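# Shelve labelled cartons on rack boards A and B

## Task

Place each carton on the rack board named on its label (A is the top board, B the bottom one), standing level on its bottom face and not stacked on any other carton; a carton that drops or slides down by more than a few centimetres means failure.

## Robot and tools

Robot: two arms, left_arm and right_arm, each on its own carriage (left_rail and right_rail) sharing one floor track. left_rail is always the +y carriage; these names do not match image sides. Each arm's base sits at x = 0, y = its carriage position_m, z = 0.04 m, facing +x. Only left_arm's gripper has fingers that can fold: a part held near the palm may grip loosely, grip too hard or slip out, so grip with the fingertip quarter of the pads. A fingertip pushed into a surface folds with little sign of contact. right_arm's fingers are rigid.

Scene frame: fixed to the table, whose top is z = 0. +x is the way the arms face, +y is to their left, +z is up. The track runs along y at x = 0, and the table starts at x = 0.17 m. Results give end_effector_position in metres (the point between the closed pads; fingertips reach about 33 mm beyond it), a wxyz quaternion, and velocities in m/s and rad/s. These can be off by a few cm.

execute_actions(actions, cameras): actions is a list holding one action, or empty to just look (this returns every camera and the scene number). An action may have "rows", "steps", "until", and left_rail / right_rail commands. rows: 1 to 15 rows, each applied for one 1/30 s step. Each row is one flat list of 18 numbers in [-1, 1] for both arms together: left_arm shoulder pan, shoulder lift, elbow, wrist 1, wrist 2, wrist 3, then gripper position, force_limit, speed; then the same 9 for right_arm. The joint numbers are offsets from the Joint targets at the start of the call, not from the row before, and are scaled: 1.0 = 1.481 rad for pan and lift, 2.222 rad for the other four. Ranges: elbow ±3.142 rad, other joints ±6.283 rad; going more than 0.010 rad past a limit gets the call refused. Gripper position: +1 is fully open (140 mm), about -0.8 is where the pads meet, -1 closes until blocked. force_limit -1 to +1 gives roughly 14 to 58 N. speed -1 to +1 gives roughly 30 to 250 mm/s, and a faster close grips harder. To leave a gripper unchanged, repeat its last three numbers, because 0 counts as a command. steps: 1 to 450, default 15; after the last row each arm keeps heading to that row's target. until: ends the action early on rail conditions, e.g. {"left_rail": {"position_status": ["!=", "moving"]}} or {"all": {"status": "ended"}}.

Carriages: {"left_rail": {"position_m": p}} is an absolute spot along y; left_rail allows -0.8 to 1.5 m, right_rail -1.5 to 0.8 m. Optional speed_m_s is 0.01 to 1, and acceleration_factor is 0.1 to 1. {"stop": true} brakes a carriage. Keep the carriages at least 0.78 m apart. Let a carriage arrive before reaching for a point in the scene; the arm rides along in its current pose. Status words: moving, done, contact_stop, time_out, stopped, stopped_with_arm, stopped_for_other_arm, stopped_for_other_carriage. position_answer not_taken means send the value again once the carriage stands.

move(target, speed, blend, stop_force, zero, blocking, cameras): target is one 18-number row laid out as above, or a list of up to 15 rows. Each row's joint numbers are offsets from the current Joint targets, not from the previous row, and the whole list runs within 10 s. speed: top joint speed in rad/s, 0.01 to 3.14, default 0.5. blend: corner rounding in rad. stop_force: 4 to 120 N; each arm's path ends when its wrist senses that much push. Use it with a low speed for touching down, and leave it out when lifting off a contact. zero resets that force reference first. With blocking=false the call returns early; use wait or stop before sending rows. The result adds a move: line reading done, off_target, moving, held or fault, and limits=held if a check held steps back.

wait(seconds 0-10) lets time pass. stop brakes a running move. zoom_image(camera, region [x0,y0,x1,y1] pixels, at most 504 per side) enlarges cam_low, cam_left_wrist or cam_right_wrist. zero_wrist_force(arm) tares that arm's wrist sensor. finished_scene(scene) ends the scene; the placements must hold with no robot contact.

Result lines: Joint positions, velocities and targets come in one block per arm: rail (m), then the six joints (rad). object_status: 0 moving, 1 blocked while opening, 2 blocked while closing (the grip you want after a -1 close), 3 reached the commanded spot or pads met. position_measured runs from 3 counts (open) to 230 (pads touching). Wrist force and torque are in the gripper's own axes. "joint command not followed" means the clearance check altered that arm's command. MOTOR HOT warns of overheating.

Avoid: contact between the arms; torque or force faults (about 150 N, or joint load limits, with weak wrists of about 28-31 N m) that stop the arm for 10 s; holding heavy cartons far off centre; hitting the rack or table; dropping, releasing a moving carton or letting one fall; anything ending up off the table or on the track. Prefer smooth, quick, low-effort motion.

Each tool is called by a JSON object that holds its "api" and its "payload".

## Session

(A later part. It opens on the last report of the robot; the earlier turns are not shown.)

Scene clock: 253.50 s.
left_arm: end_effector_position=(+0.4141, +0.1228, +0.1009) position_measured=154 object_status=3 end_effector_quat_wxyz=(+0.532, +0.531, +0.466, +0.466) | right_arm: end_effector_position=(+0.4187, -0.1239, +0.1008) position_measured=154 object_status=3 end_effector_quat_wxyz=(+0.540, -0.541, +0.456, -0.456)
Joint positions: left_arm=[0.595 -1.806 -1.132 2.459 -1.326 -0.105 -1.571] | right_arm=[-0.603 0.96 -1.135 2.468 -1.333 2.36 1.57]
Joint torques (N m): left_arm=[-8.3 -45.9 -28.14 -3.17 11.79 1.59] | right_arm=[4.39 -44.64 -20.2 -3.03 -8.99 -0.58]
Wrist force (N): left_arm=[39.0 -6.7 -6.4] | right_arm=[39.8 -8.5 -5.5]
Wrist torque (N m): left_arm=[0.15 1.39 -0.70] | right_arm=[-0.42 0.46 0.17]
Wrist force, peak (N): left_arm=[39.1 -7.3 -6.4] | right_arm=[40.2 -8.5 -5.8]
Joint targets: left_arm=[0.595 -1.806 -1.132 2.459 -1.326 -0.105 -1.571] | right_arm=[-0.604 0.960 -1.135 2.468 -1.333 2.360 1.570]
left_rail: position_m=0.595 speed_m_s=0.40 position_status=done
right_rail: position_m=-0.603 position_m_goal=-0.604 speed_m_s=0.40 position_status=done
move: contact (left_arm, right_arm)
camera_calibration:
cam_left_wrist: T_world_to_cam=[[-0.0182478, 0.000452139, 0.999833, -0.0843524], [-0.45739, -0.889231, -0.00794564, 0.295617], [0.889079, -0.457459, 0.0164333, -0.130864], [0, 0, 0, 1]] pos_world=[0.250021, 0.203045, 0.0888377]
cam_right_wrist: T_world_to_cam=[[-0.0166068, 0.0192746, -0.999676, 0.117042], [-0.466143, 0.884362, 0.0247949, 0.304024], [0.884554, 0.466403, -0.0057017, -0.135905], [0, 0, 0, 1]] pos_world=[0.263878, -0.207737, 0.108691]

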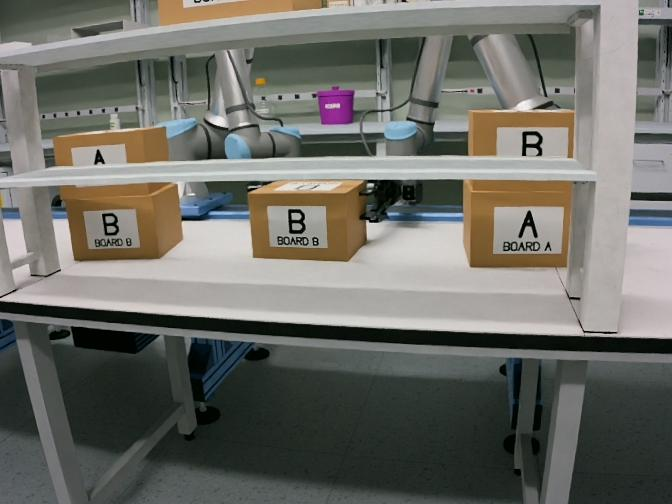

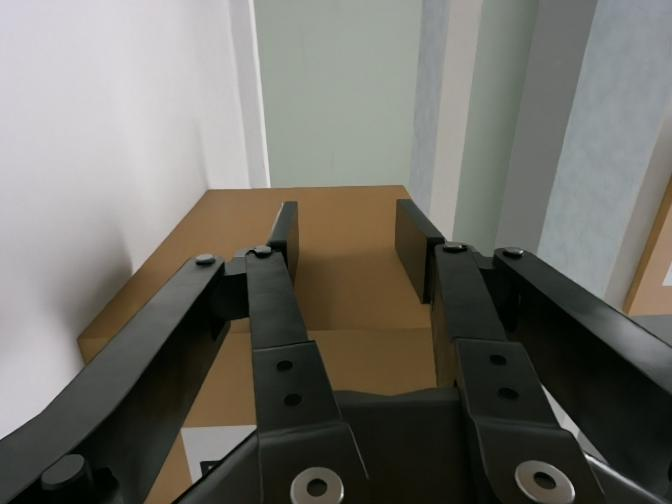

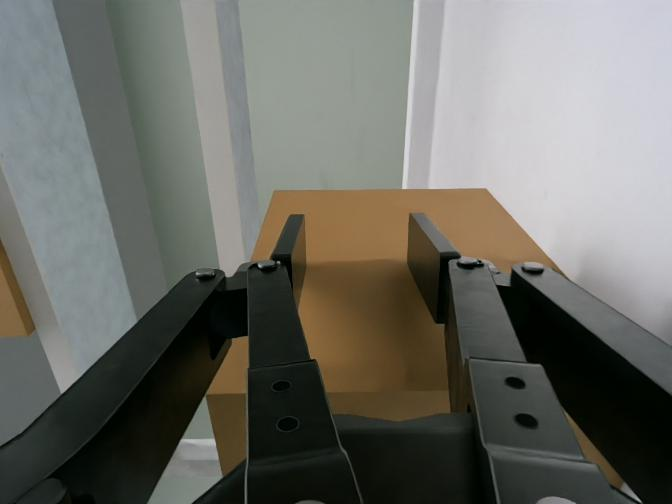

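{"api": "execute_actions", "payload": {"actions": [{"right_rail":{"position_m":-0.602},"steps":60,"until":{"all":{"status":"ended"}}}]}}

{"api": "move", "payload": {"target": [[0,-0.09891,-0.00364,0.06956,0,0,-0.2,-0.8,0,0,-0.10026,-0.00368,0.0705,0,0,-0.2,-0.8,0],[0,-0.20384,-0.01682,0.15268,0,0,-0.2,-0.8,0,0,-0.20647,-0.01701,0.15462,0,0,-0.2,-0.8,0],[0,-0.29282,-0.03884,0.23401,0,0,-0.2,-0.8,0,0,-0.29636,-0.03923,0.23676,0,0,-0.2,-0.8,0],[0,-0.35658,-0.06448,0.30215,0,0,-0.2,-0.8,0,0,-0.36061,-0.06507,0.30542,0,0,-0.2,-0.8,0]], "speed": [0.12,0.25,0.3,0.25], "blend": [0.01,0.01,0.01,0], "cameras": ["all"]}}

Scene clock: 294.77 s.
left_arm: end_effector_position=(+0.4142, +0.1229, +0.1009) position_measured=154 object_status=3 end_effector_quat_wxyz=(+0.531, +0.531, +0.466, +0.466) | right_arm: end_effector_position=(+0.4187, -0.1225, +0.1008) position_measured=154 object_status=3 end_effector_quat_wxyz=(+0.540, -0.541, +0.456, -0.456)
Joint positions: left_arm=[0.595 -1.806 -1.132 2.459 -1.326 -0.105 -1.571] | right_arm=[-0.602 0.96 -1.135 2.468 -1.333 2.36 1.57]
Joint torques (N m): left_arm=[-28.5 -79.58 -34.32 -4.32 9.17 1.44] | right_arm=[7.95 -59.58 -27.68 -5.88 -20.07 -0.39]
Wrist force (N): left_arm=[43.0 -11.3 -5.1] | right_arm=[54.0 -14.8 -8.1]
Wrist torque (N m): left_arm=[0.25 1.47 -0.71] | right_arm=[-0.28 0.70 0.29]
Wrist force, peak (N): left_arm=[43.3 -10.4 -4.8] | right_arm=[54.0 -14.8 -8.1]
Joint targets: left_arm=[0.595 -1.806 -1.132 2.459 -1.326 -0.105 -1.571] | right_arm=[-0.602 0.960 -1.135 2.468 -1.333 2.360 1.570]
Tool commands: left_gripper/position=-0.2 left_gripper/force_limit=-0.8 left_gripper/speed=+0.0 right_gripper/position=-0.2 right_gripper/force_limit=-0.8 right_gripper/speed=+0.0
left_rail: position_m=0.595 speed_m_s=0.40 position_status=done
right_rail: position_m=-0.602 speed_m_s=0.40 position_status=done

Scene clock: 298.57 s.
left_arm: end_effector_position=(+0.4141, +0.1227, +0.3627) position_measured=154 object_status=3 end_effector_quat_wxyz=(+0.532, +0.531, +0.466, +0.466) | right_arm: end_effector_position=(+0.4187, -0.1224, +0.3626) position_measured=154 object_status=3 end_effector_quat_wxyz=(+0.541, -0.541, +0.456, -0.456)
Joint positions: left_arm=[0.595 -1.806 -1.66 2.316 -0.655 -0.105 -1.571] | right_arm=[-0.602 0.96 -1.669 2.324 -0.654 2.36 1.57]
Joint torques (N m): left_arm=[-28.32 -43.29 -75.05 0.44 20.5 1.16] | right_arm=[28.77 -42.58 -62.12 -2.53 -20.31 -0.66]
Wrist force (N): left_arm=[45.7 -9.2 -6.1] | right_arm=[47.3 5.6 -3.0]
Wrist torque (N m): left_arm=[0.34 1.55 -0.49] | right_arm=[-1.04 0.60 0.29]
Wrist force, peak (N): left_arm=[67.4 -10.2 -9.6] | right_arm=[70.4 6.8 -5.8]
Joint targets: left_arm=[0.595 -1.806 -1.660 2.316 -0.655 -0.105 -1.571] | right_arm=[-0.602 0.960 -1.669 2.324 -0.654 2.360 1.570]
left_rail: position_m=0.595 speed_m_s=0.40 position_status=done
right_rail: position_m=-0.602 speed_m_s=0.40 position_status=done
move: done
camera_calibration:
cam_left_wrist: T_world_to_cam=[[-0.0183363, 0.00049857, 0.999832, -0.346096], [-0.45739, -0.889231, -0.00794483, 0.297608], [0.889077, -0.457458, 0.0165333, -0.135246], [0, 0, 0, 1]] pos_world=[0.250021, 0.202945, 0.350638]
cam_right_wrist: T_world_to_cam=[[-0.0164296, 0.0193672, -0.999677, 0.378802], [-0.466147, 0.88436, 0.0247942, 0.296205], [0.884555, 0.466404, -0.00550171, -0.135186], [0, 0, 0, 1]] pos_world=[0.263878, -0.206237, 0.370592]

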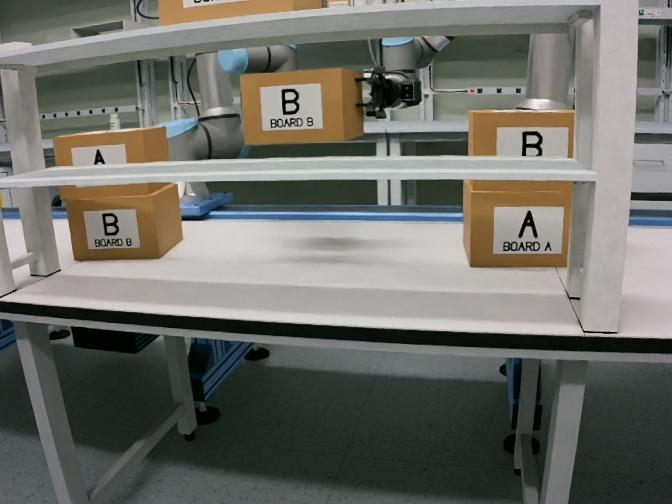

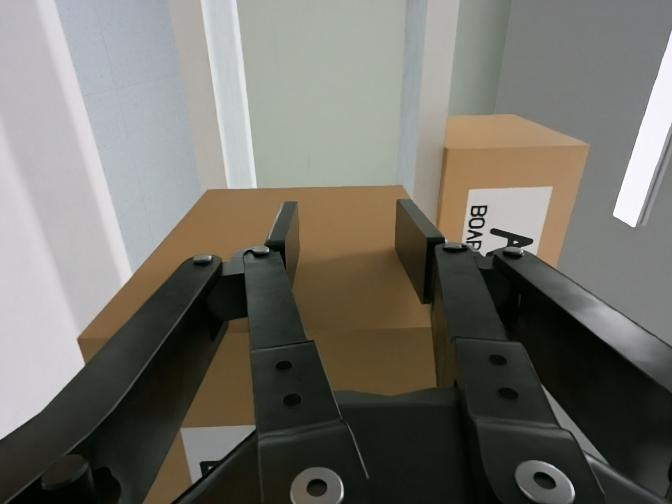

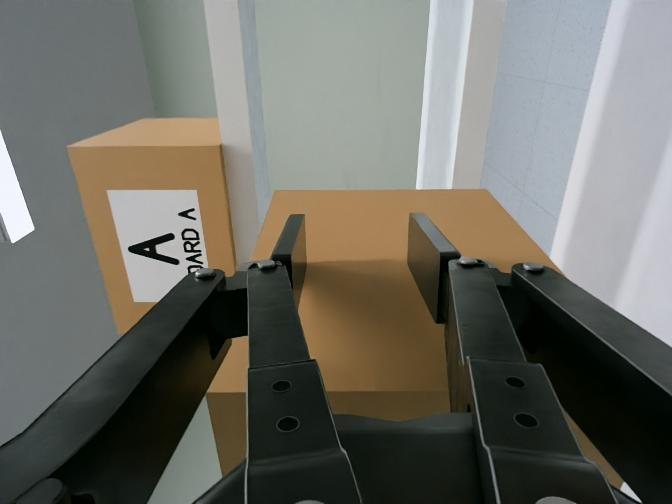

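{"api": "move", "payload": {"target": [[0.11237,0.02021,-0.01209,-0.00138,0.0767,0,-0.2,-0.8,0,-0.08631,0.0248,-0.01473,-0.0018,-0.05573,0,-0.2,-0.8,0],[0.22025,0.05101,-0.03158,-0.00242,0.1504,0,-0.2,-0.8,0,-0.15911,0.05907,-0.03641,-0.00296,-0.10245,0,-0.2,-0.8,0],[0.32,0.08984,-0.05805,-0.00183,0.21869,0,-0.2,-0.8,0,-0.21901,0.1002,-0.06461,-0.00217,-0.14058,0,-0.2,-0.8,0],[0.40905,0.13388,-0.09043,0.0012,0.27984,0,-0.2,-0.8,0,-0.26828,0.14562,-0.0983,0.00124,-0.17162,0,-0.2,-0.8,0],[0.48729,0.18155,-0.12836,0.00735,0.33379,0,-0.2,-0.8,0,-0.30872,0.19392,-0.13709,0.00784,-0.19677,0,-0.2,-0.8,0]], "speed": 0.22, "blend": [0.01,0.01,0.01,0.01,0], "stop_force": 40}}

{"api": "move", "payload": {"target": [0,0.0319,0.0132,-0.0344,0,0,-0.2,-0.8,0,0,0.0319,0.0132,-0.0344,0,0,-0.2,-0.8,0], "speed": 0.03, "stop_force": 9, "cameras": ["all"]}}

Scene clock: 311.90 s.
left_arm: end_effector_position=(+0.7563, +0.1233, +0.3627) position_measured=154 object_status=3 end_effector_quat_wxyz=(+0.536, +0.536, +0.461, +0.461) | right_arm: end_effector_position=(+0.7564, -0.1219, +0.3627) position_measured=154 object_status=3 end_effector_quat_wxyz=(+0.536, -0.536, +0.461, -0.461)
Joint positions: left_arm=[0.595 -1.084 -1.391 2.03 -0.639 0.636 -1.571] | right_arm=[-0.602 0.502 -1.382 2.019 -0.637 1.923 1.57]
Joint torques (N m): left_arm=[-18.67 -34.89 -74.33 -2.1 22.48 1.34] | right_arm=[17.75 -52.86 -58.93 -3.32 -22.35 -0.62]
Wrist force (N): left_arm=[40.9 -7.1 -5.7] | right_arm=[43.5 8.5 -2.7]
Wrist torque (N m): left_arm=[0.06 1.44 -0.75] | right_arm=[-1.27 0.36 -0.15]
Wrist force, peak (N): left_arm=[62.2 -9.8 -8.3] | right_arm=[64.2 5.9 -5.1]
Joint targets: left_arm=[0.595 -1.084 -1.391 2.030 -0.639 0.636 -1.571] | right_arm=[-0.602 0.502 -1.382 2.019 -0.637 1.923 1.570]
left_rail: position_m=0.595 speed_m_s=0.40 position_status=done
right_rail: position_m=-0.602 speed_m_s=0.40 position_status=done
move: done

Scene clock: 314.40 s.
left_arm: end_effector_position=(+0.7567, +0.1227, +0.3447) position_measured=154 object_status=3 end_effector_quat_wxyz=(+0.536, +0.536, +0.461, +0.461) | right_arm: end_effector_position=(+0.7571, -0.1216, +0.3451) position_measured=154 object_status=3 end_effector_quat_wxyz=(+0.536, -0.536, +0.461, -0.461)
Joint positions: left_arm=[0.595 -1.084 -1.37 2.043 -0.673 0.636 -1.571] | right_arm=[-0.602 0.502 -1.361 2.032 -0.67 1.923 1.57]
Joint torques (N m): left_arm=[-32.82 -73.06 -74.77 -2.54 22.18 1.76] | right_arm=[24.76 -71.84 -54.64 -2.21 -22.02 -0.5]
Wrist force (N): left_arm=[50.4 -1.2 -6.6] | right_arm=[49.7 1.6 -2.4]
Wrist torque (N m): left_arm=[-0.01 1.70 -0.78] | right_arm=[-1.60 0.54 -0.14]
Wrist force, peak (N): left_arm=[54.3 10.4 -9.9] | right_arm=[51.9 -3.6 -4.7]
Joint targets: left_arm=[0.595 -1.084 -1.370 2.043 -0.673 0.636 -1.571] | right_arm=[-0.602 0.502 -1.361 2.032 -0.670 1.923 1.570]
left_rail: position_m=0.595 speed_m_s=0.40 position_status=done
right_rail: position_m=-0.602 speed_m_s=0.40 position_status=done
move: contact (left_arm, right_arm); left_arm: the wrist 1 is farthest, 0.042 rad from its target; right_arm: the wrist 1 is farthest, 0.043 rad from its target
camera_calibration:
cam_left_wrist: T_world_to_cam=[[-0.0179642, 0.000889159, 0.999838, -0.322193], [-0.474778, -0.880071, -0.00774776, 0.466014], [0.879922, -0.474841, 0.016232, -0.430392], [0, 0, 0, 1]] pos_world=[0.594176, 0.206045, 0.332738]
cam_right_wrist: T_world_to_cam=[[-0.0160818, 0.0197826, -0.999675, 0.366539], [-0.448295, 0.893539, 0.024894, 0.441255], [0.893741, 0.44855, -0.00550123, -0.444117], [0, 0, 0, 1]] pos_world=[0.600633, -0.202321, 0.352992]

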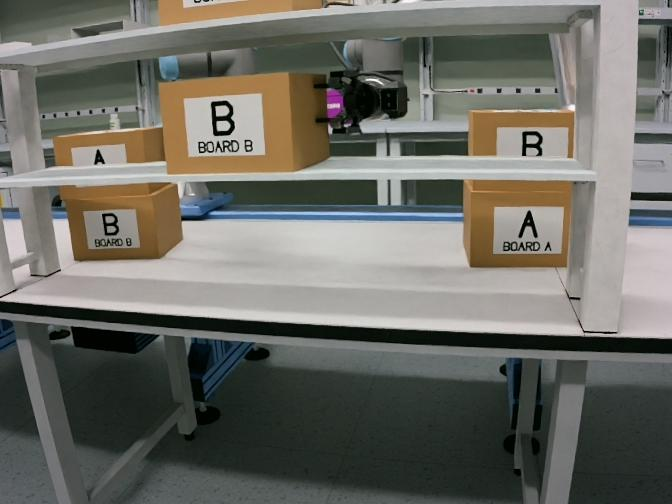

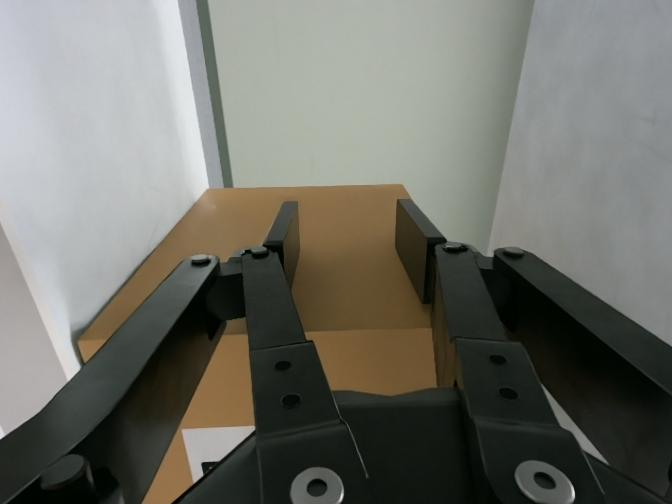

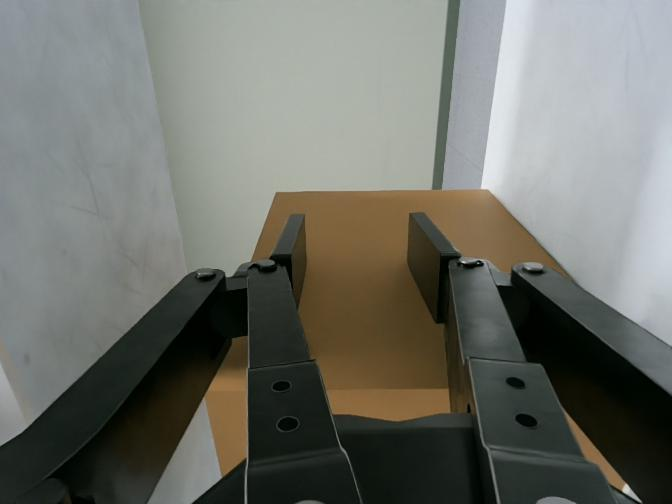

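{"api": "move", "payload": {"target": [0,0.0021,0.0009,-0.0023,0,0,-0.2,-0.8,0,0,0.0021,0.0009,-0.0023,0,0,-0.2,-0.8,0], "speed": 0.03}}

{"api": "move", "payload": {"target": [0.0113,-0.0144,0.0106,-0.001,0.0075,0,-0.2,-0.8,0,-0.0203,-0.0151,0.0105,-0.0004,-0.0135,0,-0.2,-0.8,0], "speed": 0.05}}

{"api": "move", "payload": {"target": [[-0.1878,-0.111,0.0829,-0.0091,-0.1248,0,-0.2,-0.8,0,0.0893,-0.1164,0.0881,-0.0109,0.0595,0,-0.2,-0.8,0],[-0.4719,-0.3303,0.0373,0.1826,-0.4132,0,-0.2,-0.8,0,0.0829,-0.3453,0.0467,0.183,-0.0439,0,-0.2,-0.8,0]], "speed": 0.6, "blend": [0.01,0]}}

{"api": "execute_actions", "payload": {"actions": [{"left_rail":{"position_m":0.03,"acceleration_factor":0.5},"right_rail":{"position_m":-1.15,"acceleration_factor":0.5},"steps":200,"until":{"all":{"status":"ended"}}}], "cameras": ["all"]}}

Scene clock: 346.00 s.
left_arm: end_effector_position=(+0.7567, +0.1226, +0.3423) position_measured=154 object_status=3 end_effector_quat_wxyz=(+0.536, +0.536, +0.461, +0.461) | right_arm: end_effector_position=(+0.7572, -0.1215, +0.3427) position_measured=154 object_status=3 end_effector_quat_wxyz=(+0.536, -0.536, +0.461, -0.461)
Joint positions: left_arm=[0.595 -1.084 -1.367 2.045 -0.678 0.636 -1.571] | right_arm=[-0.602 0.502 -1.359 2.034 -0.675 1.923 1.57]
Joint torques (N m): left_arm=[-46.85 -1.57 -30.6 -2.17 22.12 1.65] | right_arm=[24.14 -18.47 -26.83 -2.22 -21.9 -0.7]
Wrist force (N): left_arm=[55.4 33.1 -9.0] | right_arm=[56.5 -26.5 -16.8]
Wrist torque (N m): left_arm=[-1.10 1.86 -1.01] | right_arm=[-0.74 0.51 0.01]
Wrist force, peak (N): left_arm=[57.6 33.6 -9.1] | right_arm=[55.9 -26.5 -19.1]
Joint targets: left_arm=[0.595 -1.084 -1.367 2.045 -0.678 0.636 -1.571] | right_arm=[-0.602 0.502 -1.358 2.034 -0.675 1.923 1.570]
left_rail: position_m=0.595 speed_m_s=0.40 position_status=done
right_rail: position_m=-0.602 speed_m_s=0.40 position_status=done
move: done

Scene clock: 346.97 s.
left_arm: end_effector_position=(+0.7571, +0.1415, +0.3436) position_measured=154 object_status=3 end_effector_quat_wxyz=(+0.536, +0.536, +0.461, +0.461) | right_arm: end_effector_position=(+0.7576, -0.1406, +0.3447) position_measured=154 object_status=3 end_effector_quat_wxyz=(+0.536, -0.536, +0.461, -0.461)
Joint positions: left_arm=[0.595 -1.068 -1.388 2.069 -0.68 0.653 -1.571] | right_arm=[-0.602 0.472 -1.381 2.057 -0.676 1.893 1.57]
Joint torques (N m): left_arm=[16.29 -77.33 -29.66 -4.41 2.33 1.91] | right_arm=[-13.88 -71.4 -26.74 -7.24 -3.5 -0.67]
Wrist force (N): left_arm=[0.1 -0.1 0.1] | right_arm=[-3.7 -0.5 2.5]
Wrist torque (N m): left_arm=[0.01 0.09 -0.27] | right_arm=[-0.75 0.69 -0.37]
Wrist force, peak (N): left_arm=[56.0 34.5 -9.0] | right_arm=[56.3 -27.2 -18.0]
Joint targets: left_arm=[0.595 -1.068 -1.388 2.069 -0.680 0.653 -1.571] | right_arm=[-0.602 0.472 -1.381 2.057 -0.676 1.893 1.570]
left_rail: position_m=0.595 speed_m_s=0.40 position_status=done
right_rail: position_m=-0.602 speed_m_s=0.40 position_status=done
move: done

Scene clock: 349.20 s.
left_arm: end_effector_position=(+0.4395, +0.2264, +0.5301) position_measured=154 object_status=3 end_effector_quat_wxyz=(+0.483, +0.482, +0.517, +0.517) | right_arm: end_effector_position=(+0.5161, -0.1341, +0.5307) position_measured=154 object_status=3 end_effector_quat_wxyz=(+0.584, -0.583, +0.399, -0.400)
Joint positions: left_arm=[0.595 -1.767 -1.877 2.152 -0.275 -0.265 -1.571] | right_arm=[-0.602 0.595 -1.892 2.161 -0.27 1.796 1.57]
Joint torques (N m): left_arm=[-14.45 -34.93 -57.35 4.06 -2.44 1.47] | right_arm=[-14.07 -30.61 -51.05 0.98 -2.89 -0.57]
Wrist force (N): left_arm=[0.1 -0.6 0.3] | right_arm=[-3.9 -0.1 2.8]
Wrist torque (N m): left_arm=[-0.08 0.08 -0.30] | right_arm=[-0.69 0.68 -0.43]
Wrist force, peak (N): left_arm=[1.6 -0.1 3.1] | right_arm=[-6.4 -0.4 4.4]
Joint targets: left_arm=[0.595 -1.767 -1.878 2.152 -0.275 -0.265 -1.571] | right_arm=[-0.602 0.595 -1.892 2.161 -0.270 1.796 1.570]
left_rail: position_m=0.595 speed_m_s=0.40 position_status=done
right_rail: position_m=-0.602 speed_m_s=0.40 position_status=done
move: done

Scene clock: 352.07 s.
left_arm: end_effector_position=(+0.4395, -0.3385, +0.5301) position_measured=154 object_status=3 end_effector_quat_wxyz=(+0.483, +0.482, +0.517, +0.517) | right_arm: end_effector_position=(+0.5161, -0.6821, +0.5308) position_measured=154 object_status=3 end_effector_quat_wxyz=(+0.584, -0.583, +0.399, -0.400)
Joint positions: left_arm=[0.03 -1.767 -1.878 2.152 -0.275 -0.265 -1.571] | right_arm=[-1.15 0.595 -1.892 2.161 -0.27 1.796 1.57]
Joint torques (N m): left_arm=[-7.28 -29.02 -50.62 2.59 -1.08 1.63] | right_arm=[-7.14 -19.25 -42.14 -0.71 0.46 -0.76]
Wrist force (N): left_arm=[0.2 -0.6 0.0] | right_arm=[-3.8 -0.1 2.5]
Wrist torque (N m): left_arm=[-0.08 0.05 -0.30] | right_arm=[-0.70 0.66 -0.43]
Wrist force, peak (N): left_arm=[-0.9 -0.6 0.4] | right_arm=[-5.3 -0.2 3.0]
Joint targets: left_arm=[0.030 -1.767 -1.878 2.152 -0.275 -0.265 -1.571] | right_arm=[-1.150 0.595 -1.892 2.161 -0.270 1.796 1.570]
Tool commands: left_gripper/position=-0.2 left_gripper/force_limit=-0.8 left_gripper/speed=+0.0 right_gripper/position=-0.2 right_gripper/force_limit=-0.8 right_gripper/speed=+0.0
left_rail: position_m=0.030 speed_m_s=0.40 position_status=done
right_rail: position_m=-1.150 speed_m_s=0.40 position_status=done
camera_calibration:
cam_left_wrist: T_world_to_cam=[[-0.0179709, -0.00244494, 0.999836, -0.513947], [-0.272063, -0.962252, -0.00724307, -0.206127], [0.962112, -0.272149, 0.0166274, -0.341003], [0, 0, 0, 1]] pos_world=[0.262768, -0.292407, 0.518039]
cam_right_wrist: T_world_to_cam=[[-0.0190979, 0.0164026, -0.999683, 0.558645], [-0.632768, 0.773945, 0.0247872, 0.843098], [0.774106, 0.63304, -0.00440169, 0.210705], [0, 0, 0, 1]] pos_world=[0.381046, -0.79506, 0.538498]

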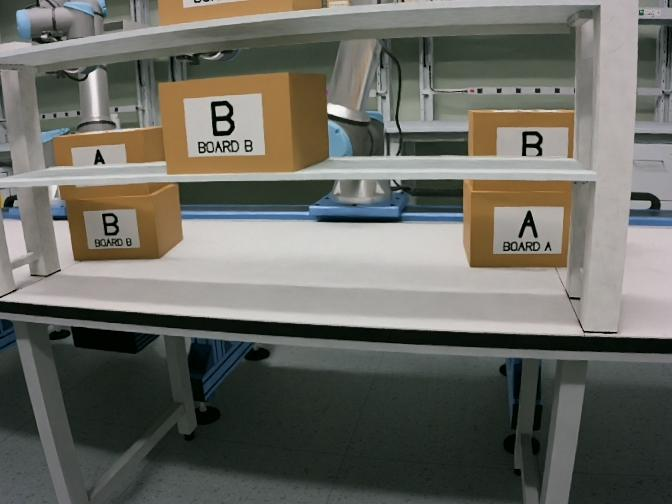

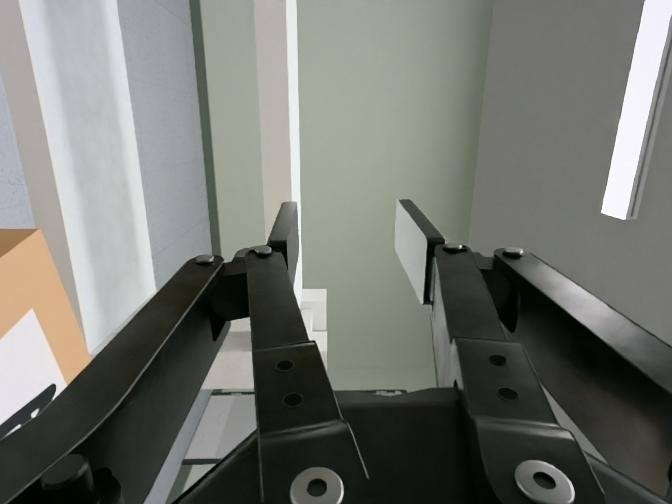

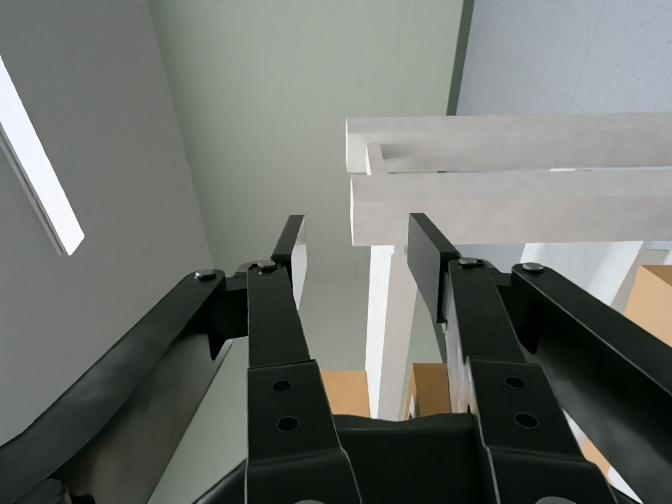

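{"api": "move", "payload": {"target": [[0,0.09039,0.08784,-0.14809,0,0,-0.2,-0.8,0,0,0.09028,0.08857,-0.14874,0,0,-0.2,-0.8,0],[0,0.25428,0.14433,-0.31381,0,0,-0.2,-0.8,0,0,0.25627,0.14582,-0.31663,0,0,-0.2,-0.8,0]], "speed": 0.4, "blend": [0.03,0], "stop_force": 40, "cameras": ["all"]}}

{"api": "move", "payload": {"target": [0.03454,0.05533,-0.04476,0.00788,0.02302,0,-0.2,-0.8,0,0.08527,0.04345,-0.0341,0.00514,0.05683,0,-0.2,-0.8,0], "speed": 0.045, "stop_force": 38, "cameras": ["all"]}}

Scene clock: 369.53 s.
left_arm: end_effector_position=(+0.4395, -0.3385, +0.2400) position_measured=154 object_status=3 end_effector_quat_wxyz=(+0.483, +0.482, +0.517, +0.517) | right_arm: end_effector_position=(+0.5162, -0.6820, +0.2406) position_measured=154 object_status=3 end_effector_quat_wxyz=(+0.584, -0.583, +0.399, -0.400)
Joint positions: left_arm=[0.03 -1.767 -1.501 2.473 -0.972 -0.265 -1.571] | right_arm=[-1.15 0.595 -1.513 2.485 -0.973 1.796 1.57]
Joint torques (N m): left_arm=[10.58 -12.99 -14.32 -1.25 1.68 1.82] | right_arm=[5.53 -20.35 -17.6 -7.45 2.59 -0.64]
Wrist force (N): left_arm=[-0.2 -0.5 0.0] | right_arm=[-4.1 -0.4 3.2]
Wrist torque (N m): left_arm=[-0.06 0.15 -0.29] | right_arm=[-0.78 0.74 -0.40]
Wrist force, peak (N): left_arm=[0.1 -2.0 0.2] | right_arm=[-4.3 -0.7 3.6]
Joint targets: left_arm=[0.030 -1.767 -1.501 2.473 -0.972 -0.265 -1.571] | right_arm=[-1.150 0.595 -1.513 2.485 -0.973 1.796 1.570]
left_rail: position_m=0.030 speed_m_s=0.40 position_status=done
right_rail: position_m=-1.150 speed_m_s=0.40 position_status=done
move: done
camera_calibration:
cam_left_wrist: T_world_to_cam=[[-0.0179989, -0.0025409, 0.999835, -0.223915], [-0.272061, -0.962252, -0.00734299, -0.208206], [0.962112, -0.272148, 0.0166282, -0.33618], [0, 0, 0, 1]] pos_world=[0.262768, -0.292407, 0.227939]
cam_right_wrist: T_world_to_cam=[[-0.0191747, 0.0163422, -0.999683, 0.268518], [-0.632705, 0.773996, 0.0247886, 0.850294], [0.774155, 0.63298, -0.00450132, 0.209245], [0, 0, 0, 1]] pos_world=[0.381146, -0.79496, 0.248297]

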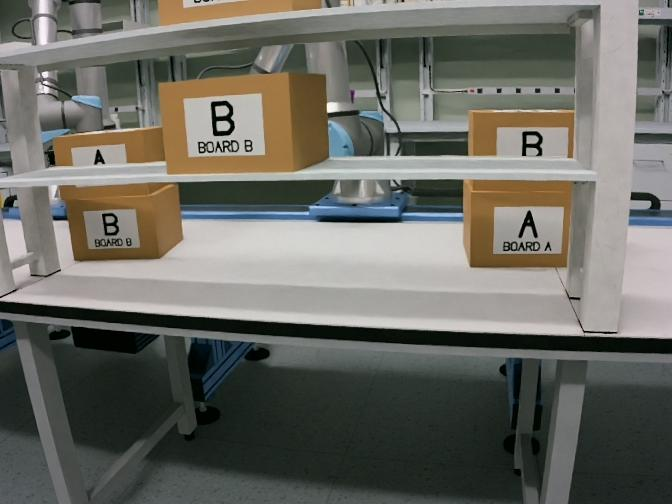

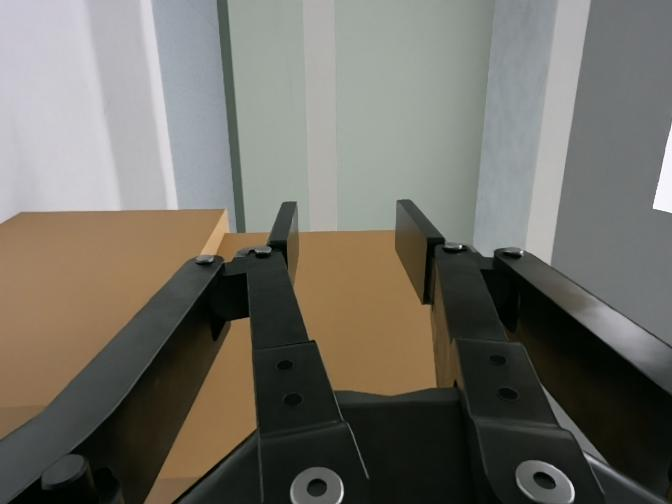

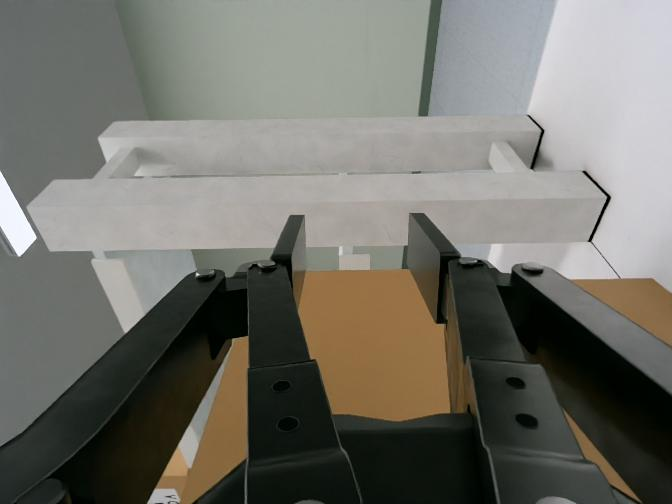

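Scene clock: 373.57 s.
left_arm: end_effector_position=(+0.4507, -0.3886, +0.2402) position_measured=154 object_status=3 end_effector_quat_wxyz=(+0.482, +0.482, +0.517, +0.517) | right_arm: end_effector_position=(+0.5052, -0.6318, +0.2407) position_measured=154 object_status=3 end_effector_quat_wxyz=(+0.584, -0.583, +0.399, -0.400)
Joint positions: left_arm=[0.03 -1.717 -1.421 2.376 -0.955 -0.216 -1.571] | right_arm=[-1.15 0.718 -1.45 2.411 -0.962 1.919 1.57]
Joint torques (N m): left_arm=[-30.14 -62.2 -39.38 -4.99 6.2 1.25] | right_arm=[5.71 -46.6 -22.95 -5.23 -19.56 -0.78]
Wrist force (N): left_arm=[36.0 -7.1 -5.3] | right_arm=[31.8 -7.0 -4.0]
Wrist torque (N m): left_arm=[0.32 1.34 -0.15] | right_arm=[-0.42 1.45 0.03]
Wrist force, peak (N): left_arm=[42.9 -6.2 -6.3] | right_arm=[38.9 -8.6 -6.0]
Joint targets: left_arm=[0.030 -1.717 -1.421 2.376 -0.955 -0.216 -1.571] | right_arm=[-1.150 0.718 -1.450 2.411 -0.962 1.919 1.570]
left_rail: position_m=0.030 speed_m_s=0.40 position_status=done
right_rail: position_m=-1.150 speed_m_s=0.40 position_status=done
move: contact (left_arm, right_arm)
camera_calibration:
cam_left_wrist: T_world_to_cam=[[-0.018083, -0.0028401, 0.999832, -0.224119], [-0.271564, -0.96239, -0.00764525, -0.253577], [0.96225, -0.271657, 0.0166316, -0.360492], [0, 0, 0, 1]] pos_world=[0.273969, -0.342606, 0.228139]
cam_right_wrist: T_world_to_cam=[[-0.0193729, 0.016441, -0.999677, 0.267832], [-0.632435, 0.77421, 0.0249889, 0.804486], [0.774371, 0.632715, -0.00460088, 0.185733], [0, 0, 0, 1]] pos_world=[0.370147, -0.744761, 0.248497]

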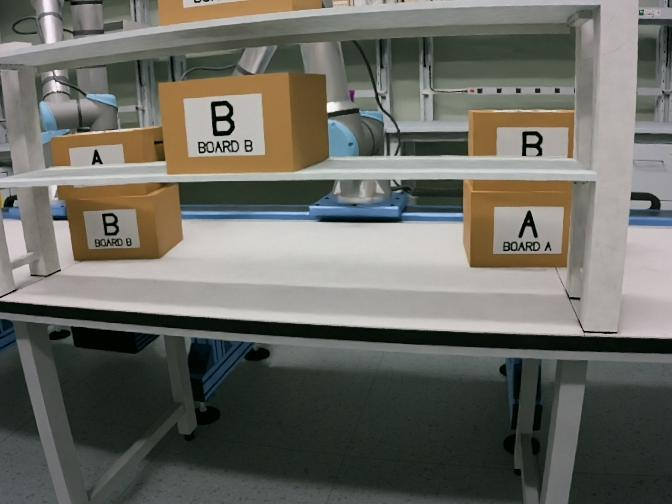

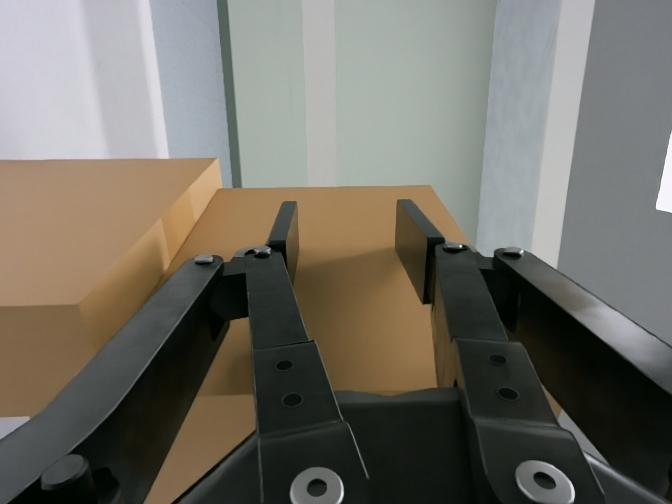

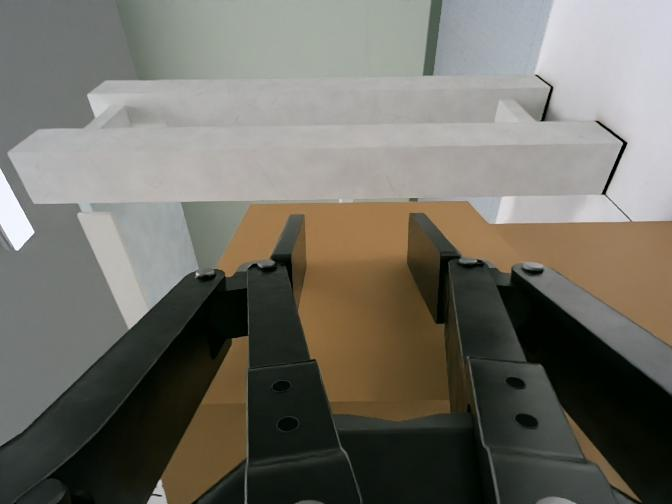

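{"api": "execute_actions", "payload": {"actions": [{"left_rail":{"acceleration_factor":0.2},"right_rail":{"position_m":-1.147,"acceleration_factor":0.2},"steps":60,"until":{"all":{"status":"ended"}}}]}}

{"api": "move", "payload": {"target": [[0,-0.07308,-0.01862,0.06733,0,0,-0.2,-0.8,0,0,-0.07544,-0.01939,0.06967,0,0,-0.2,-0.8,0],[0,-0.13303,-0.04255,0.13121,0,0,-0.2,-0.8,0,0,-0.1371,-0.04402,0.1354,0,0,-0.2,-0.8,0],[0,-0.18057,-0.07127,0.19162,0,0,-0.2,-0.8,0,0,-0.18574,-0.07353,0.19733,0,0,-0.2,-0.8,0],[0,-0.21685,-0.10423,0.24876,0,0,-0.2,-0.8,0,0,-0.22221,-0.10716,0.25526,0,0,-0.2,-0.8,0],[0,-0.24264,-0.14094,0.30266,0,0,-0.2,-0.8,0,0,-0.24779,-0.1445,0.30966,0,0,-0.2,-0.8,0],[0,-0.25899,-0.18066,0.35328,0,0,-0.2,-0.8,0,0,-0.26359,-0.18475,0.36043,0,0,-0.2,-0.8,0]], "speed": [0.12,0.22,0.3,0.3,0.3,0.25], "blend": [0.01,0.01,0.01,0.01,0.01,0]}}

{"api": "execute_actions", "payload": {"actions": [{"left_rail":{"position_m":0.21},"right_rail":{"position_m":-0.967},"steps":150,"until":{"all":{"status":"ended"}}}], "cameras": ["cam_left_wrist"]}}

Scene clock: 394.10 s.
left_arm: end_effector_position=(+0.4507, -0.3884, +0.2402) position_measured=154 object_status=3 end_effector_quat_wxyz=(+0.482, +0.482, +0.517, +0.517) | right_arm: end_effector_position=(+0.5052, -0.6289, +0.2407) position_measured=154 object_status=3 end_effector_quat_wxyz=(+0.584, -0.583, +0.399, -0.400)
Joint positions: left_arm=[0.03 -1.717 -1.421 2.376 -0.955 -0.216 -1.571] | right_arm=[-1.147 0.718 -1.45 2.411 -0.962 1.919 1.57]
Joint torques (N m): left_arm=[-29.67 -65.64 -57.73 -4.78 14.36 1.22] | right_arm=[28.12 -40.74 -28.12 -5.26 -18.24 -0.75]
Wrist force (N): left_arm=[53.4 -8.1 -7.2] | right_arm=[57.1 -13.2 -8.9]
Wrist torque (N m): left_arm=[0.46 1.89 -0.19] | right_arm=[-0.27 1.93 0.13]
Wrist force, peak (N): left_arm=[53.4 -8.1 -7.2] | right_arm=[57.1 -13.2 -8.9]
Joint targets: left_arm=[0.030 -1.717 -1.421 2.376 -0.955 -0.216 -1.571] | right_arm=[-1.147 0.718 -1.450 2.411 -0.962 1.919 1.570]
Tool commands: left_gripper/position=-0.2 left_gripper/force_limit=-0.8 left_gripper/speed=+0.0 right_gripper/position=-0.2 right_gripper/force_limit=-0.8 right_gripper/speed=+0.0
left_rail: position_m=0.030 speed_m_s=0.40 position_status=done
right_rail: position_m=-1.147 speed_m_s=0.40 position_status=done

Scene clock: 398.30 s.
left_arm: end_effector_position=(+0.4508, -0.3884, +0.6002) position_measured=154 object_status=3 end_effector_quat_wxyz=(+0.482, +0.482, +0.517, +0.517) | right_arm: end_effector_position=(+0.5052, -0.6289, +0.6004) position_measured=154 object_status=3 end_effector_quat_wxyz=(+0.584, -0.583, +0.399, -0.400)
Joint positions: left_arm=[0.03 -1.717 -1.805 1.975 -0.17 -0.216 -1.571] | right_arm=[-1.147 0.718 -1.84 2.001 -0.161 1.919 1.57]
Joint torques (N m): left_arm=[-30.31 -30 -76.37 -0.87 11.9 1.65] | right_arm=[27.24 -28.92 -58.43 -1.54 -16.69 -0.68]
Wrist force (N): left_arm=[55.7 -12.3 -7.0] | right_arm=[53.0 3.4 -4.5]
Wrist torque (N m): left_arm=[0.62 1.97 0.28] | right_arm=[-0.59 1.88 0.28]
Wrist force, peak (N): left_arm=[69.2 -12.1 -8.9] | right_arm=[66.9 4.9 -6.5]
Joint targets: left_arm=[0.030 -1.717 -1.805 1.975 -0.170 -0.216 -1.571] | right_arm=[-1.147 0.718 -1.840 2.001 -0.161 1.919 1.570]
left_rail: position_m=0.030 speed_m_s=0.40 position_status=done
right_rail: position_m=-1.147 speed_m_s=0.40 position_status=done
move: done

Scene clock: 400.83 s.
left_arm: end_effector_position=(+0.4508, -0.2083, +0.6003) position_measured=154 object_status=3 end_effector_quat_wxyz=(+0.482, +0.482, +0.517, +0.517) | right_arm: end_effector_position=(+0.5052, -0.4489, +0.6005) position_measured=154 object_status=3 end_effector_quat_wxyz=(+0.584, -0.583, +0.399, -0.400)
Joint positions: left_arm=[0.21 -1.717 -1.805 1.975 -0.17 -0.216 -1.571] | right_arm=[-0.967 0.718 -1.84 2.001 -0.161 1.919 1.57]
Joint torques (N m): left_arm=[-29.43 -21.16 -73.08 -0.64 11.74 1.42] | right_arm=[22.19 -26.63 -54.48 -2.7 -15.71 -0.64]
Wrist force (N): left_arm=[56.4 -12.6 -7.1] | right_arm=[53.8 3.6 -4.7]
Wrist torque (N m): left_arm=[0.57 2.03 0.28] | right_arm=[-0.53 1.89 0.30]
Wrist force, peak (N): left_arm=[57.2 -12.5 -7.1] | right_arm=[55.2 4.3 -5.2]
Joint targets: left_arm=[0.210 -1.717 -1.805 1.975 -0.170 -0.216 -1.571] | right_arm=[-0.967 0.718 -1.840 2.001 -0.161 1.919 1.570]
Tool commands: left_gripper/position=-0.2 left_gripper/force_limit=-0.8 left_gripper/speed=+0.0 right_gripper/position=-0.2 right_gripper/force_limit=-0.8 right_gripper/speed=+0.0
left_rail: position_m=0.210 speed_m_s=0.40 position_status=done
right_rail: position_m=-0.967 speed_m_s=0.40 position_status=done
camera_calibration:
cam_left_wrist: T_world_to_cam=[[-0.0180551, -0.00274413, 0.999833, -0.58364], [-0.271567, -0.96239, -0.00754534, -0.077459], [0.96225, -0.271657, 0.0166308, -0.317528], [0, 0, 0, 1]] pos_world=[0.273969, -0.162406, 0.588239]
Images, in order (width x height): cam_left_wrist 672x504.

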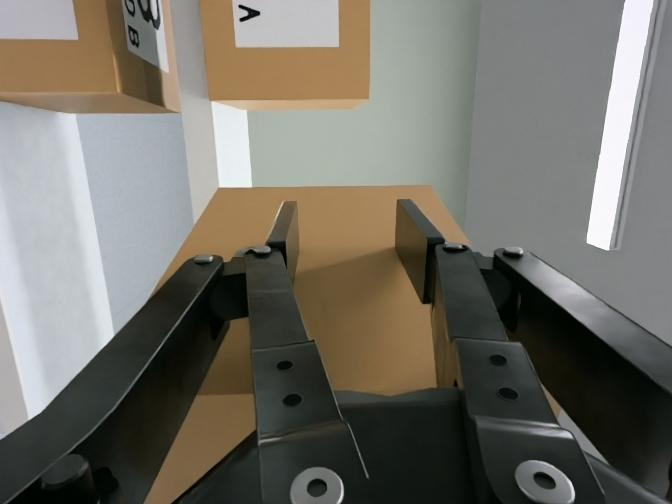

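{"api": "move", "payload": {"target": [[0.08003,-0.01296,0.00633,0.00231,0.08476,0,-0.2,-0.8,0,-0.00099,0.04159,-0.02059,-0.00713,0.03076,0,-0.2,-0.8,0],[0.17922,-0.0113,0.00551,0.00203,0.18237,0,-0.2,-0.8,0,-0.00808,0.08815,-0.04582,-0.01293,0.05753,0,-0.2,-0.8,0],[0.2759,0.00945,-0.00478,-0.00152,0.26931,0,-0.2,-0.8,0,-0.02463,0.13128,-0.07124,-0.01626,0.069,0,-0.2,-0.8,0],[0.38732,0.0604,-0.03202,-0.00824,0.35707,0,-0.2,-0.8,0,-0.0629,0.18473,-0.10545,-0.01768,0.05699,0,-0.2,-0.8,0],[0.46525,0.1175,-0.06583,-0.01248,0.40902,0,-0.2,-0.8,0,-0.10488,0.2319,-0.1382,-0.01636,0.02901,0,-0.2,-0.8,0]], "speed": 0.22, "blend": [0.01,0.01,0.01,0.01,0], "stop_force": 40, "cameras": ["all"]}}

{"api": "move", "payload": {"target": [0,0.01084,0.02589,-0.03311,0,0,-0.2,-0.8,0,0,0.01028,0.0251,-0.03196,0,0,-0.2,-0.8,0], "speed": 0.04, "stop_force": 9, "cameras": ["all"]}}

Scene clock: 434.00 s.
left_arm: end_effector_position=(+0.7566, -0.1992, +0.6002) position_measured=154 object_status=3 end_effector_quat_wxyz=(+0.536, +0.536, +0.461, +0.461) | right_arm: end_effector_position=(+0.7564, -0.4457, +0.6004) position_measured=154 object_status=3 end_effector_quat_wxyz=(+0.536, -0.536, +0.461, -0.461)
Joint positions: left_arm=[0.21 -1.028 -1.631 1.828 -0.197 0.693 -1.571] | right_arm=[-0.967 0.562 -1.497 1.694 -0.198 1.983 1.57]
Joint torques (N m): left_arm=[-24.9 -11.68 -77.73 -13.01 26.5 1.25] | right_arm=[22.76 -42.42 -64.07 -3.75 -26.36 -0.44]
Wrist force (N): left_arm=[49.4 -7.2 -6.5] | right_arm=[45.6 9.0 -2.9]
Wrist torque (N m): left_arm=[-0.07 1.76 -0.44] | right_arm=[-1.13 1.85 -0.32]
Wrist force, peak (N): left_arm=[66.4 -7.5 -8.7] | right_arm=[63.9 8.2 -5.7]
Joint targets: left_arm=[0.210 -1.028 -1.631 1.828 -0.197 0.693 -1.571] | right_arm=[-0.967 0.562 -1.497 1.694 -0.198 1.983 1.570]
left_rail: position_m=0.210 speed_m_s=0.40 position_status=done
right_rail: position_m=-0.967 speed_m_s=0.40 position_status=done
move: done
camera_calibration:
cam_left_wrist: T_world_to_cam=[[-0.018132, 0.00120746, 0.999835, -0.57723], [-0.474704, -0.880113, -0.0075459, 0.184572], [0.879959, -0.474763, 0.0165314, -0.587444], [0, 0, 0, 1]] pos_world=[0.594077, -0.115755, 0.588239]
cam_right_wrist: T_world_to_cam=[[-0.0152325, 0.0203132, -0.999678, 0.627833], [-0.448437, 0.893465, 0.024988, 0.724172], [0.893685, 0.448673, -0.00450053, -0.297224], [0, 0, 0, 1]] pos_world=[0.599934, -0.52642, 0.608197]

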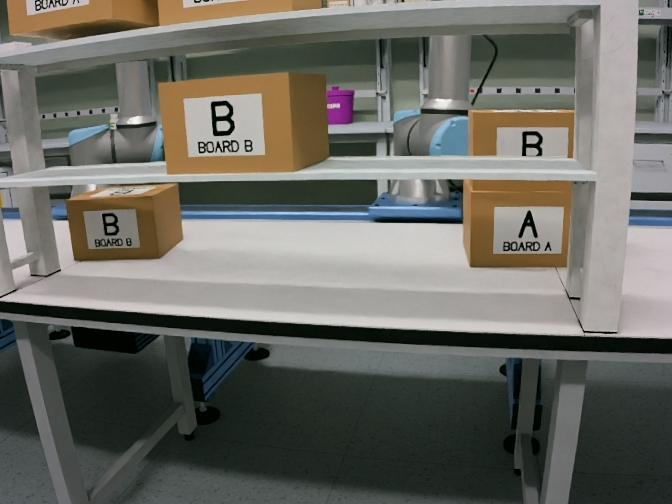

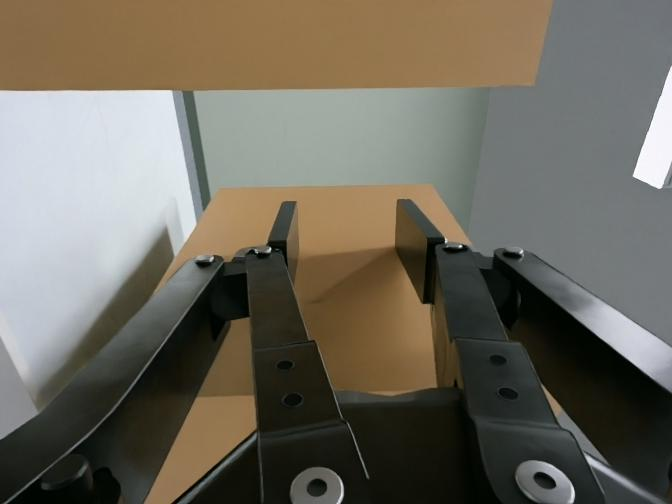

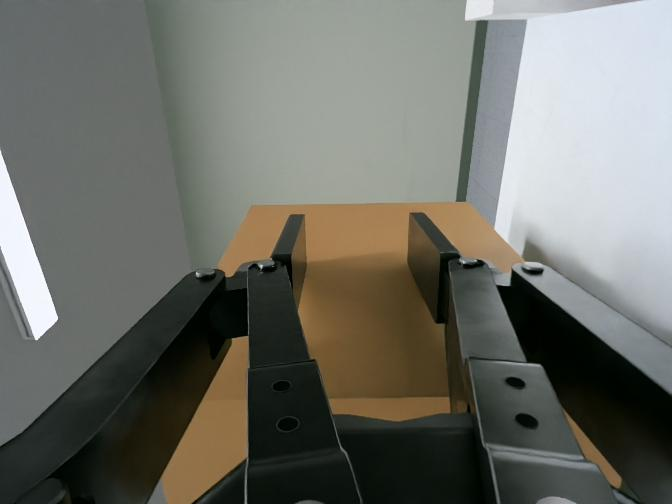

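Scene clock: 436.70 s.
left_arm: end_effector_position=(+0.7568, -0.1995, +0.5717) position_measured=154 object_status=3 end_effector_quat_wxyz=(+0.536, +0.536, +0.461, +0.461) | right_arm: end_effector_position=(+0.7567, -0.4455, +0.5708) position_measured=154 object_status=3 end_effector_quat_wxyz=(+0.536, -0.536, +0.461, -0.461)
Joint positions: left_arm=[0.21 -1.028 -1.619 1.869 -0.25 0.693 -1.571] | right_arm=[-0.967 0.562 -1.486 1.735 -0.25 1.983 1.57]
Joint torques (N m): left_arm=[-33.66 -54.85 -79.95 -3.82 26.21 1.33] | right_arm=[30.15 -60.18 -59.67 -2.45 -25.59 -0.78]
Wrist force (N): left_arm=[51.4 -9.4 -7.5] | right_arm=[49.9 2.4 -4.2]
Wrist torque (N m): left_arm=[0.32 1.88 -0.29] | right_arm=[-1.07 1.75 -0.01]
Wrist force, peak (N): left_arm=[54.4 -7.7 -7.0] | right_arm=[52.6 -6.5 -4.9]
Joint targets: left_arm=[0.210 -1.028 -1.619 1.869 -0.250 0.693 -1.571] | right_arm=[-0.967 0.562 -1.486 1.735 -0.250 1.983 1.570]
left_rail: position_m=0.210 speed_m_s=0.40 position_status=done
right_rail: position_m=-0.967 speed_m_s=0.40 position_status=done
move: contact (left_arm, right_arm); left_arm: the wrist 1 is farthest, 0.021 rad from its target; right_arm: the wrist 1 is farthest, 0.019 rad from its target
camera_calibration:
cam_left_wrist: T_world_to_cam=[[-0.0181715, 0.0013432, 0.999834, -0.548591], [-0.474706, -0.880113, -0.00744519, 0.184131], [0.879957, -0.474762, 0.0166306, -0.587344], [0, 0, 0, 1]] pos_world=[0.594277, -0.116056, 0.559639]
cam_right_wrist: T_world_to_cam=[[-0.0150533, 0.0204019, -0.999679, 0.598084], [-0.448441, 0.893463, 0.0249869, 0.724872], [0.893686, 0.448673, -0.00430053, -0.297832], [0, 0, 0, 1]] pos_world=[0.600234, -0.52622, 0.578498]

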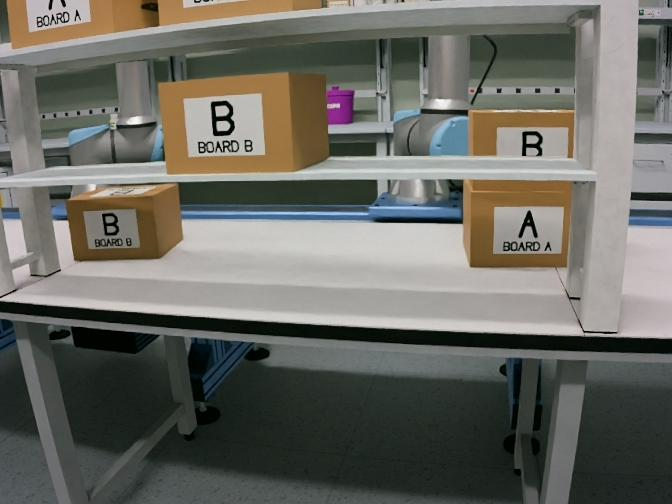

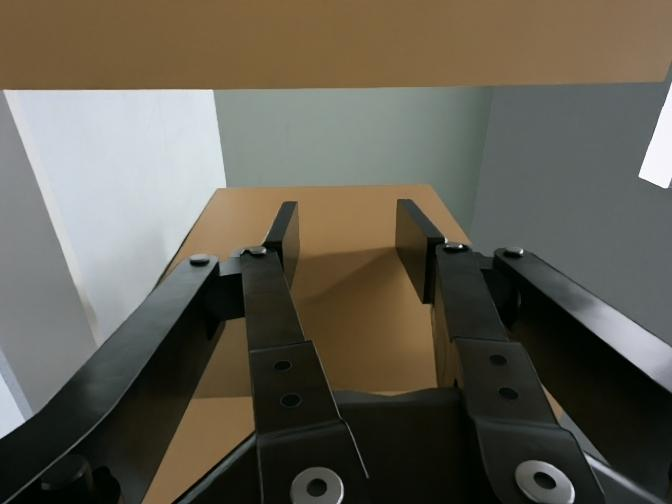

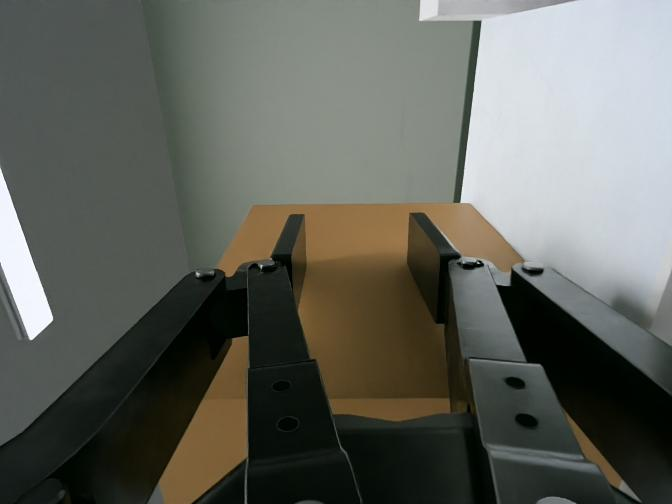

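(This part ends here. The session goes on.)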